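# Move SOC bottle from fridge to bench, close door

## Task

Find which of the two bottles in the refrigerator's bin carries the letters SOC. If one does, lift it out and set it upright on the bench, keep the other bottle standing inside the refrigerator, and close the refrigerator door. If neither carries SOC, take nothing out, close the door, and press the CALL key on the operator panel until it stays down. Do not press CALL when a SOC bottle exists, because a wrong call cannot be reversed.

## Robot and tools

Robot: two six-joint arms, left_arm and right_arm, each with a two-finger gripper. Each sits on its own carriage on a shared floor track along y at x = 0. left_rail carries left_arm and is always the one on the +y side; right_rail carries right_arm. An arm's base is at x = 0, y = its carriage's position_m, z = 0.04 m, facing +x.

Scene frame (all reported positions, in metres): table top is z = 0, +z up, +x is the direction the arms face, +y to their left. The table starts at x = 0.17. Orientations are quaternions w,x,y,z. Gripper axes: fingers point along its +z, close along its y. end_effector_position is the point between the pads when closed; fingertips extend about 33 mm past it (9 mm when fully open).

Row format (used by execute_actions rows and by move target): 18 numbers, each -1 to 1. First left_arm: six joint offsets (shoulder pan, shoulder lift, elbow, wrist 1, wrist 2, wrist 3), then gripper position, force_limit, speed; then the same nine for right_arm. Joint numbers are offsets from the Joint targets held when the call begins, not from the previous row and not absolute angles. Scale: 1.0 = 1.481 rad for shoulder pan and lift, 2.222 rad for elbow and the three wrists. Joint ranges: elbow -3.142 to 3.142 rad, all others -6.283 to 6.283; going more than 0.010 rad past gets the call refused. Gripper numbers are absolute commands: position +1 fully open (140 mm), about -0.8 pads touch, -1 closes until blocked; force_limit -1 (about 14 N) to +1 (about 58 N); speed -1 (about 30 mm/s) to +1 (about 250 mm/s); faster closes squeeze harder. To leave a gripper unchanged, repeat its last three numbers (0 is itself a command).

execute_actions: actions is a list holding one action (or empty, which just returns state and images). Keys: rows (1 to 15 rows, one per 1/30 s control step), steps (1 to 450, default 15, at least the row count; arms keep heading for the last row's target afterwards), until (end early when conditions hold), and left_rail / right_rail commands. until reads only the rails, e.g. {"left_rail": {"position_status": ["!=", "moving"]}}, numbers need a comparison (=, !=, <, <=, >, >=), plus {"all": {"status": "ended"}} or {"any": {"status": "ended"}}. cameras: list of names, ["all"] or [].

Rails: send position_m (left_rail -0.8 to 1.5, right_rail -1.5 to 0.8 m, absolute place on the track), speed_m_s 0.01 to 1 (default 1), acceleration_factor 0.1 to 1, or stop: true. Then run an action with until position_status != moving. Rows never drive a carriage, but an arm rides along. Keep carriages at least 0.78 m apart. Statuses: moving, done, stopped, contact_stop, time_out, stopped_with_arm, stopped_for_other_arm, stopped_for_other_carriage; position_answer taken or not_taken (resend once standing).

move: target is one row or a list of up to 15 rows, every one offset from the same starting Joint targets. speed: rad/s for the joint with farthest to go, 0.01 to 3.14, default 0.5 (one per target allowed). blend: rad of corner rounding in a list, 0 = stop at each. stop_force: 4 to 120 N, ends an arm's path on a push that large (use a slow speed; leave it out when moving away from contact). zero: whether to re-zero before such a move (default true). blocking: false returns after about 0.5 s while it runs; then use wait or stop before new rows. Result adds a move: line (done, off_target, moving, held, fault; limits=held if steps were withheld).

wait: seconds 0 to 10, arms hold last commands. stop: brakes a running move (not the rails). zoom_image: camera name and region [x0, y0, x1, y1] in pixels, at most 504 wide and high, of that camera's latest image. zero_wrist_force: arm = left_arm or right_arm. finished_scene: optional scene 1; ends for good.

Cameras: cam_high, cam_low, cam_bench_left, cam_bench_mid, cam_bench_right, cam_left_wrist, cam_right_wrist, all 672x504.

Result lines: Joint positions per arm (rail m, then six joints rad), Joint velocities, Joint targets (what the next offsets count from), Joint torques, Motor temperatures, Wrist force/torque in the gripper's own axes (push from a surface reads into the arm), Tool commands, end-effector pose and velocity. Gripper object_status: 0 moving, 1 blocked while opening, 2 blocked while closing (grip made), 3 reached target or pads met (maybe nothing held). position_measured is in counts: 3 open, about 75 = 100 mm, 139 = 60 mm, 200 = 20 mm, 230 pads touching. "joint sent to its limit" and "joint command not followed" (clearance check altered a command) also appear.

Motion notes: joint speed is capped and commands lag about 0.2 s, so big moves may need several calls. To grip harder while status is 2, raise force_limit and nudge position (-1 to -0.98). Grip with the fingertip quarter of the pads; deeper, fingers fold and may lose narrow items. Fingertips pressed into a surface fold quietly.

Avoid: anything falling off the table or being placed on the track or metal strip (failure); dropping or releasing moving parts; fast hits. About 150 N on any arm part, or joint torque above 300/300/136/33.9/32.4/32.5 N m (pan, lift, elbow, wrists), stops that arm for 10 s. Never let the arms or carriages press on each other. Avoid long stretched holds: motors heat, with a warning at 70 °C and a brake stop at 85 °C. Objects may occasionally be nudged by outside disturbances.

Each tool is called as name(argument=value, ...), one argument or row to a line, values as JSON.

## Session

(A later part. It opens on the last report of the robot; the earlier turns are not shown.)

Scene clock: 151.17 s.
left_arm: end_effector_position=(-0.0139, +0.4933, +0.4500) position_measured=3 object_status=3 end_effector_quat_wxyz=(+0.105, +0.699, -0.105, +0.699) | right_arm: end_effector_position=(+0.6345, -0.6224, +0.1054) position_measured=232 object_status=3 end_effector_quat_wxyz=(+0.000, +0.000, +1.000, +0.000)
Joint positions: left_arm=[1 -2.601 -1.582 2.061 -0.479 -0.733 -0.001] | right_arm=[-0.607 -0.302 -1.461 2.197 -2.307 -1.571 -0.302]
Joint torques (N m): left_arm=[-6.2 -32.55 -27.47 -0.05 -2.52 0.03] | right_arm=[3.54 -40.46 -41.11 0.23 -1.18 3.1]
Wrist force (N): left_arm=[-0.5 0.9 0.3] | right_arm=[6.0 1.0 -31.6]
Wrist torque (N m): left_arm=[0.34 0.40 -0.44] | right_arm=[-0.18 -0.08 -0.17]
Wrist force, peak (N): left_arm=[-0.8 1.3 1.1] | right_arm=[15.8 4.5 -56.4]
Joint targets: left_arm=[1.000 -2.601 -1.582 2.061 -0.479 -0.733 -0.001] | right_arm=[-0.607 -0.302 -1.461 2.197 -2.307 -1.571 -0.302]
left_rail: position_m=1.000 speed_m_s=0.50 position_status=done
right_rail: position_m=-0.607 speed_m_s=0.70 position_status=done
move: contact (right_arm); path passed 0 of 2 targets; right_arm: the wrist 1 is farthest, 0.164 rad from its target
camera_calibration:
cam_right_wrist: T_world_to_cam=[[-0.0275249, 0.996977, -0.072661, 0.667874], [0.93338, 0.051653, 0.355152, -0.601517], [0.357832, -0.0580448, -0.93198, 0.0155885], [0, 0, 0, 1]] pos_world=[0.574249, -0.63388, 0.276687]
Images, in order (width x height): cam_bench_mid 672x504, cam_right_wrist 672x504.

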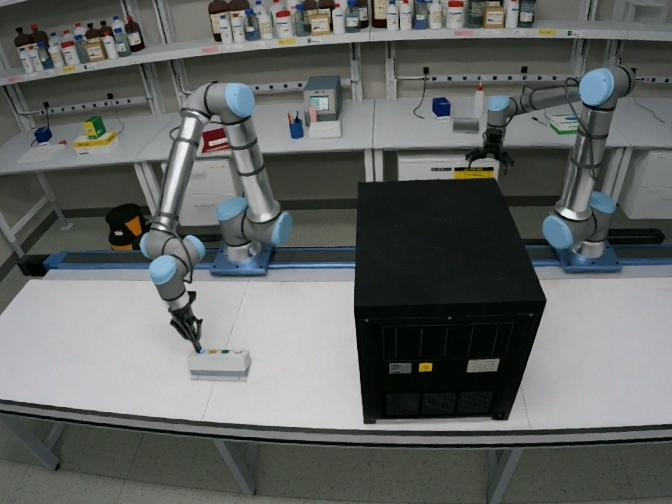

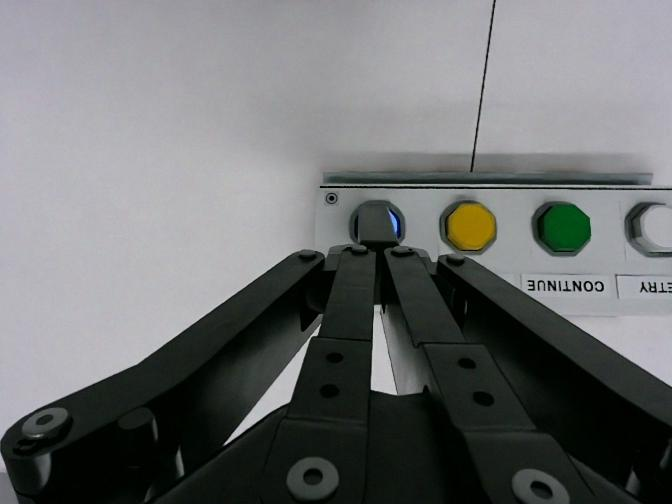

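move(
  target=[0,0,0,0,0,0,1,1,1,0,-0.0542,-0.02525,0.06148,0,0,-1,-1,-0.5],
  speed=0.15,
  cameras=["cam_right_wrist","cam_bench_mid","cam_left_wrist"],
)

zoom_image(
  camera="cam_bench_mid",
  region=[170, 320, 270, 395],
)

zoom_image(
  camera="cam_right_wrist",
  region=[300, 130, 500, 280],
)

zoom_image(
  camera="cam_left_wrist",
  region=[230, 10, 672, 410],
)

Scene clock: 158.03 s.
left_arm: end_effector_position=(-0.0139, +0.4933, +0.4500) position_measured=3 object_status=3 end_effector_quat_wxyz=(+0.105, +0.699, -0.105, +0.699) | right_arm: end_effector_position=(+0.6336, -0.6222, +0.1698) position_measured=232 object_status=3 end_effector_quat_wxyz=(+0.000, +0.000, +1.000, +0.000)
Joint positions: left_arm=[1 -2.601 -1.582 2.061 -0.479 -0.733 -0.001] | right_arm=[-0.607 -0.302 -1.542 2.141 -2.17 -1.571 -0.302]
Joint torques (N m): left_arm=[-4.88 -34.6 -27.21 0.14 -2.34 -0.09] | right_arm=[-12.77 -55.2 -59.69 -1.04 -1.24 3.85]
Wrist force (N): left_arm=[-0.2 0.9 0.5] | right_arm=[0.1 -1.2 1.4]
Wrist torque (N m): left_arm=[0.34 0.32 -0.44] | right_arm=[-0.27 -0.03 -0.12]
Wrist force, peak (N): left_arm=[-0.6 1.5 0.9] | right_arm=[6.1 1.3 -32.2]
Joint targets: left_arm=[1.000 -2.601 -1.582 2.061 -0.479 -0.733 -0.001] | right_arm=[-0.607 -0.302 -1.542 2.141 -2.170 -1.571 -0.302]
left_rail: position_m=1.000 speed_m_s=0.50 position_status=done
right_rail: position_m=-0.607 speed_m_s=0.70 position_status=done
move: done
camera_calibration:
cam_left_wrist: T_world_to_cam=[[-0.289982, -0.956811, -0.0205864, 0.490473], [-0.360958, 0.129267, -0.923579, 0.333267], [0.886352, -0.26039, -0.382854, 0.49693], [0, 0, 0, 1]] pos_world=[-0.177931, 0.555606, 0.508148]
cam_right_wrist: T_world_to_cam=[[-0.0274442, 0.996982, -0.0726256, 0.672277], [0.93345, 0.0515543, 0.354982, -0.623697], [0.357655, -0.0580502, -0.932048, 0.076027], [0, 0, 0, 1]] pos_world=[0.573449, -0.63368, 0.341087]
Images, in order (width x height): cam_bench_mid 672x504, cam_left_wrist 672x504, cam_right_wrist 672x504.

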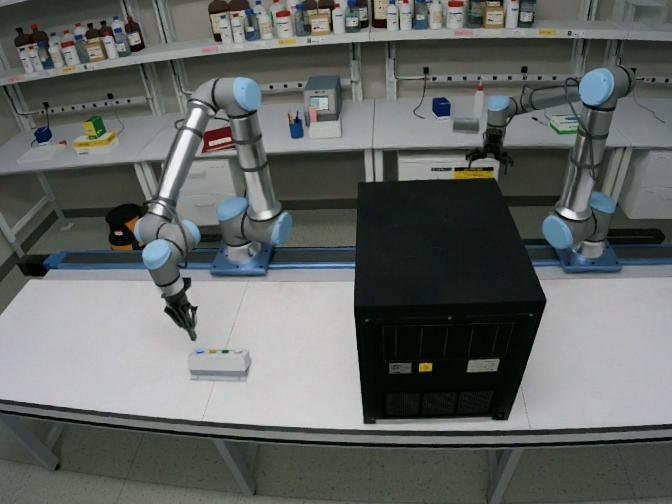

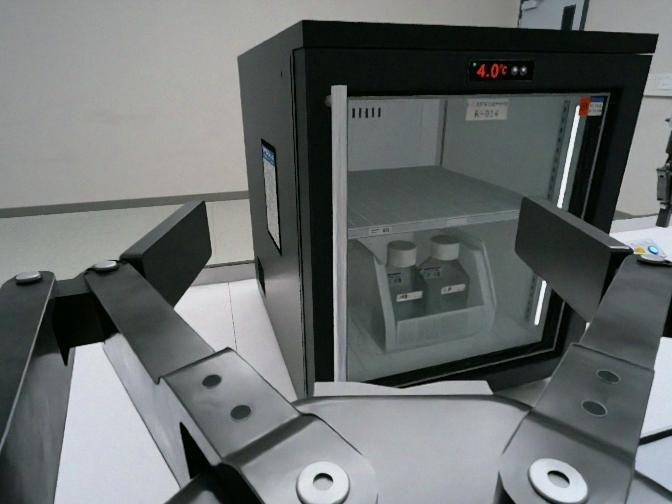

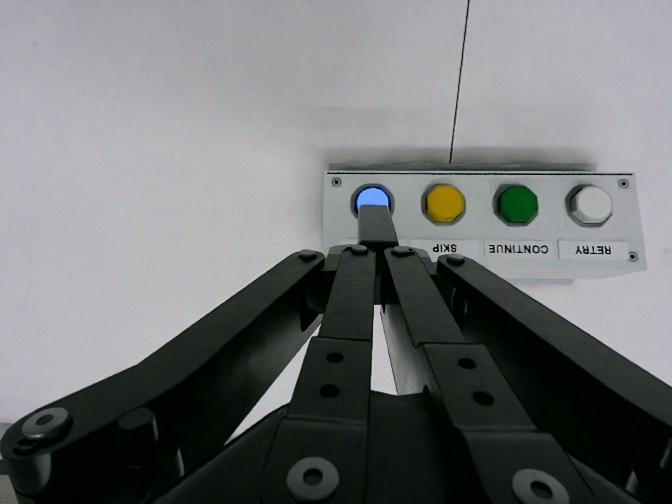

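Scaled by 5.040 from the camera's 672x504 image, which has a finer 960x720 frame.

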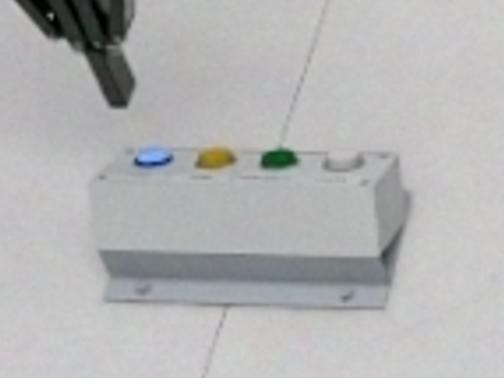

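Scaled by 2.520 from the camera's 672x504 image, which has a finer 960x720 frame.

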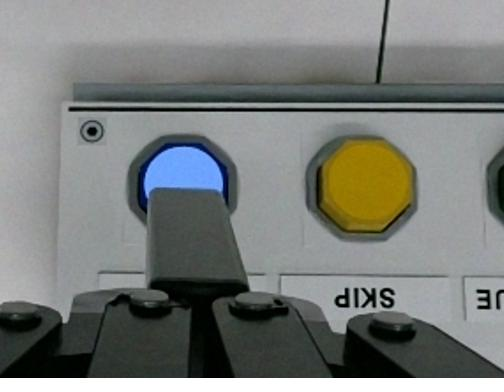

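Scaled by 1.140 from the camera's 672x504 image, which has a finer 960x720 frame.

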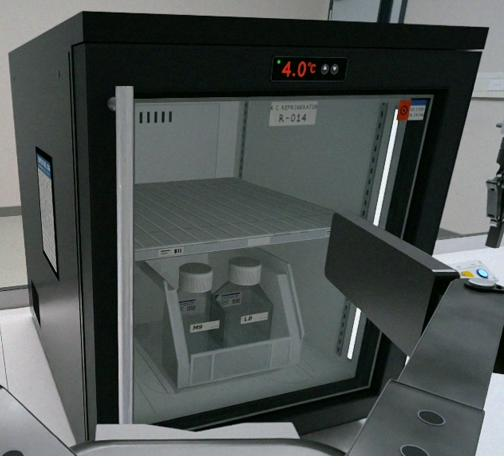

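finished_scene(
)

The scene is finished: the task was done.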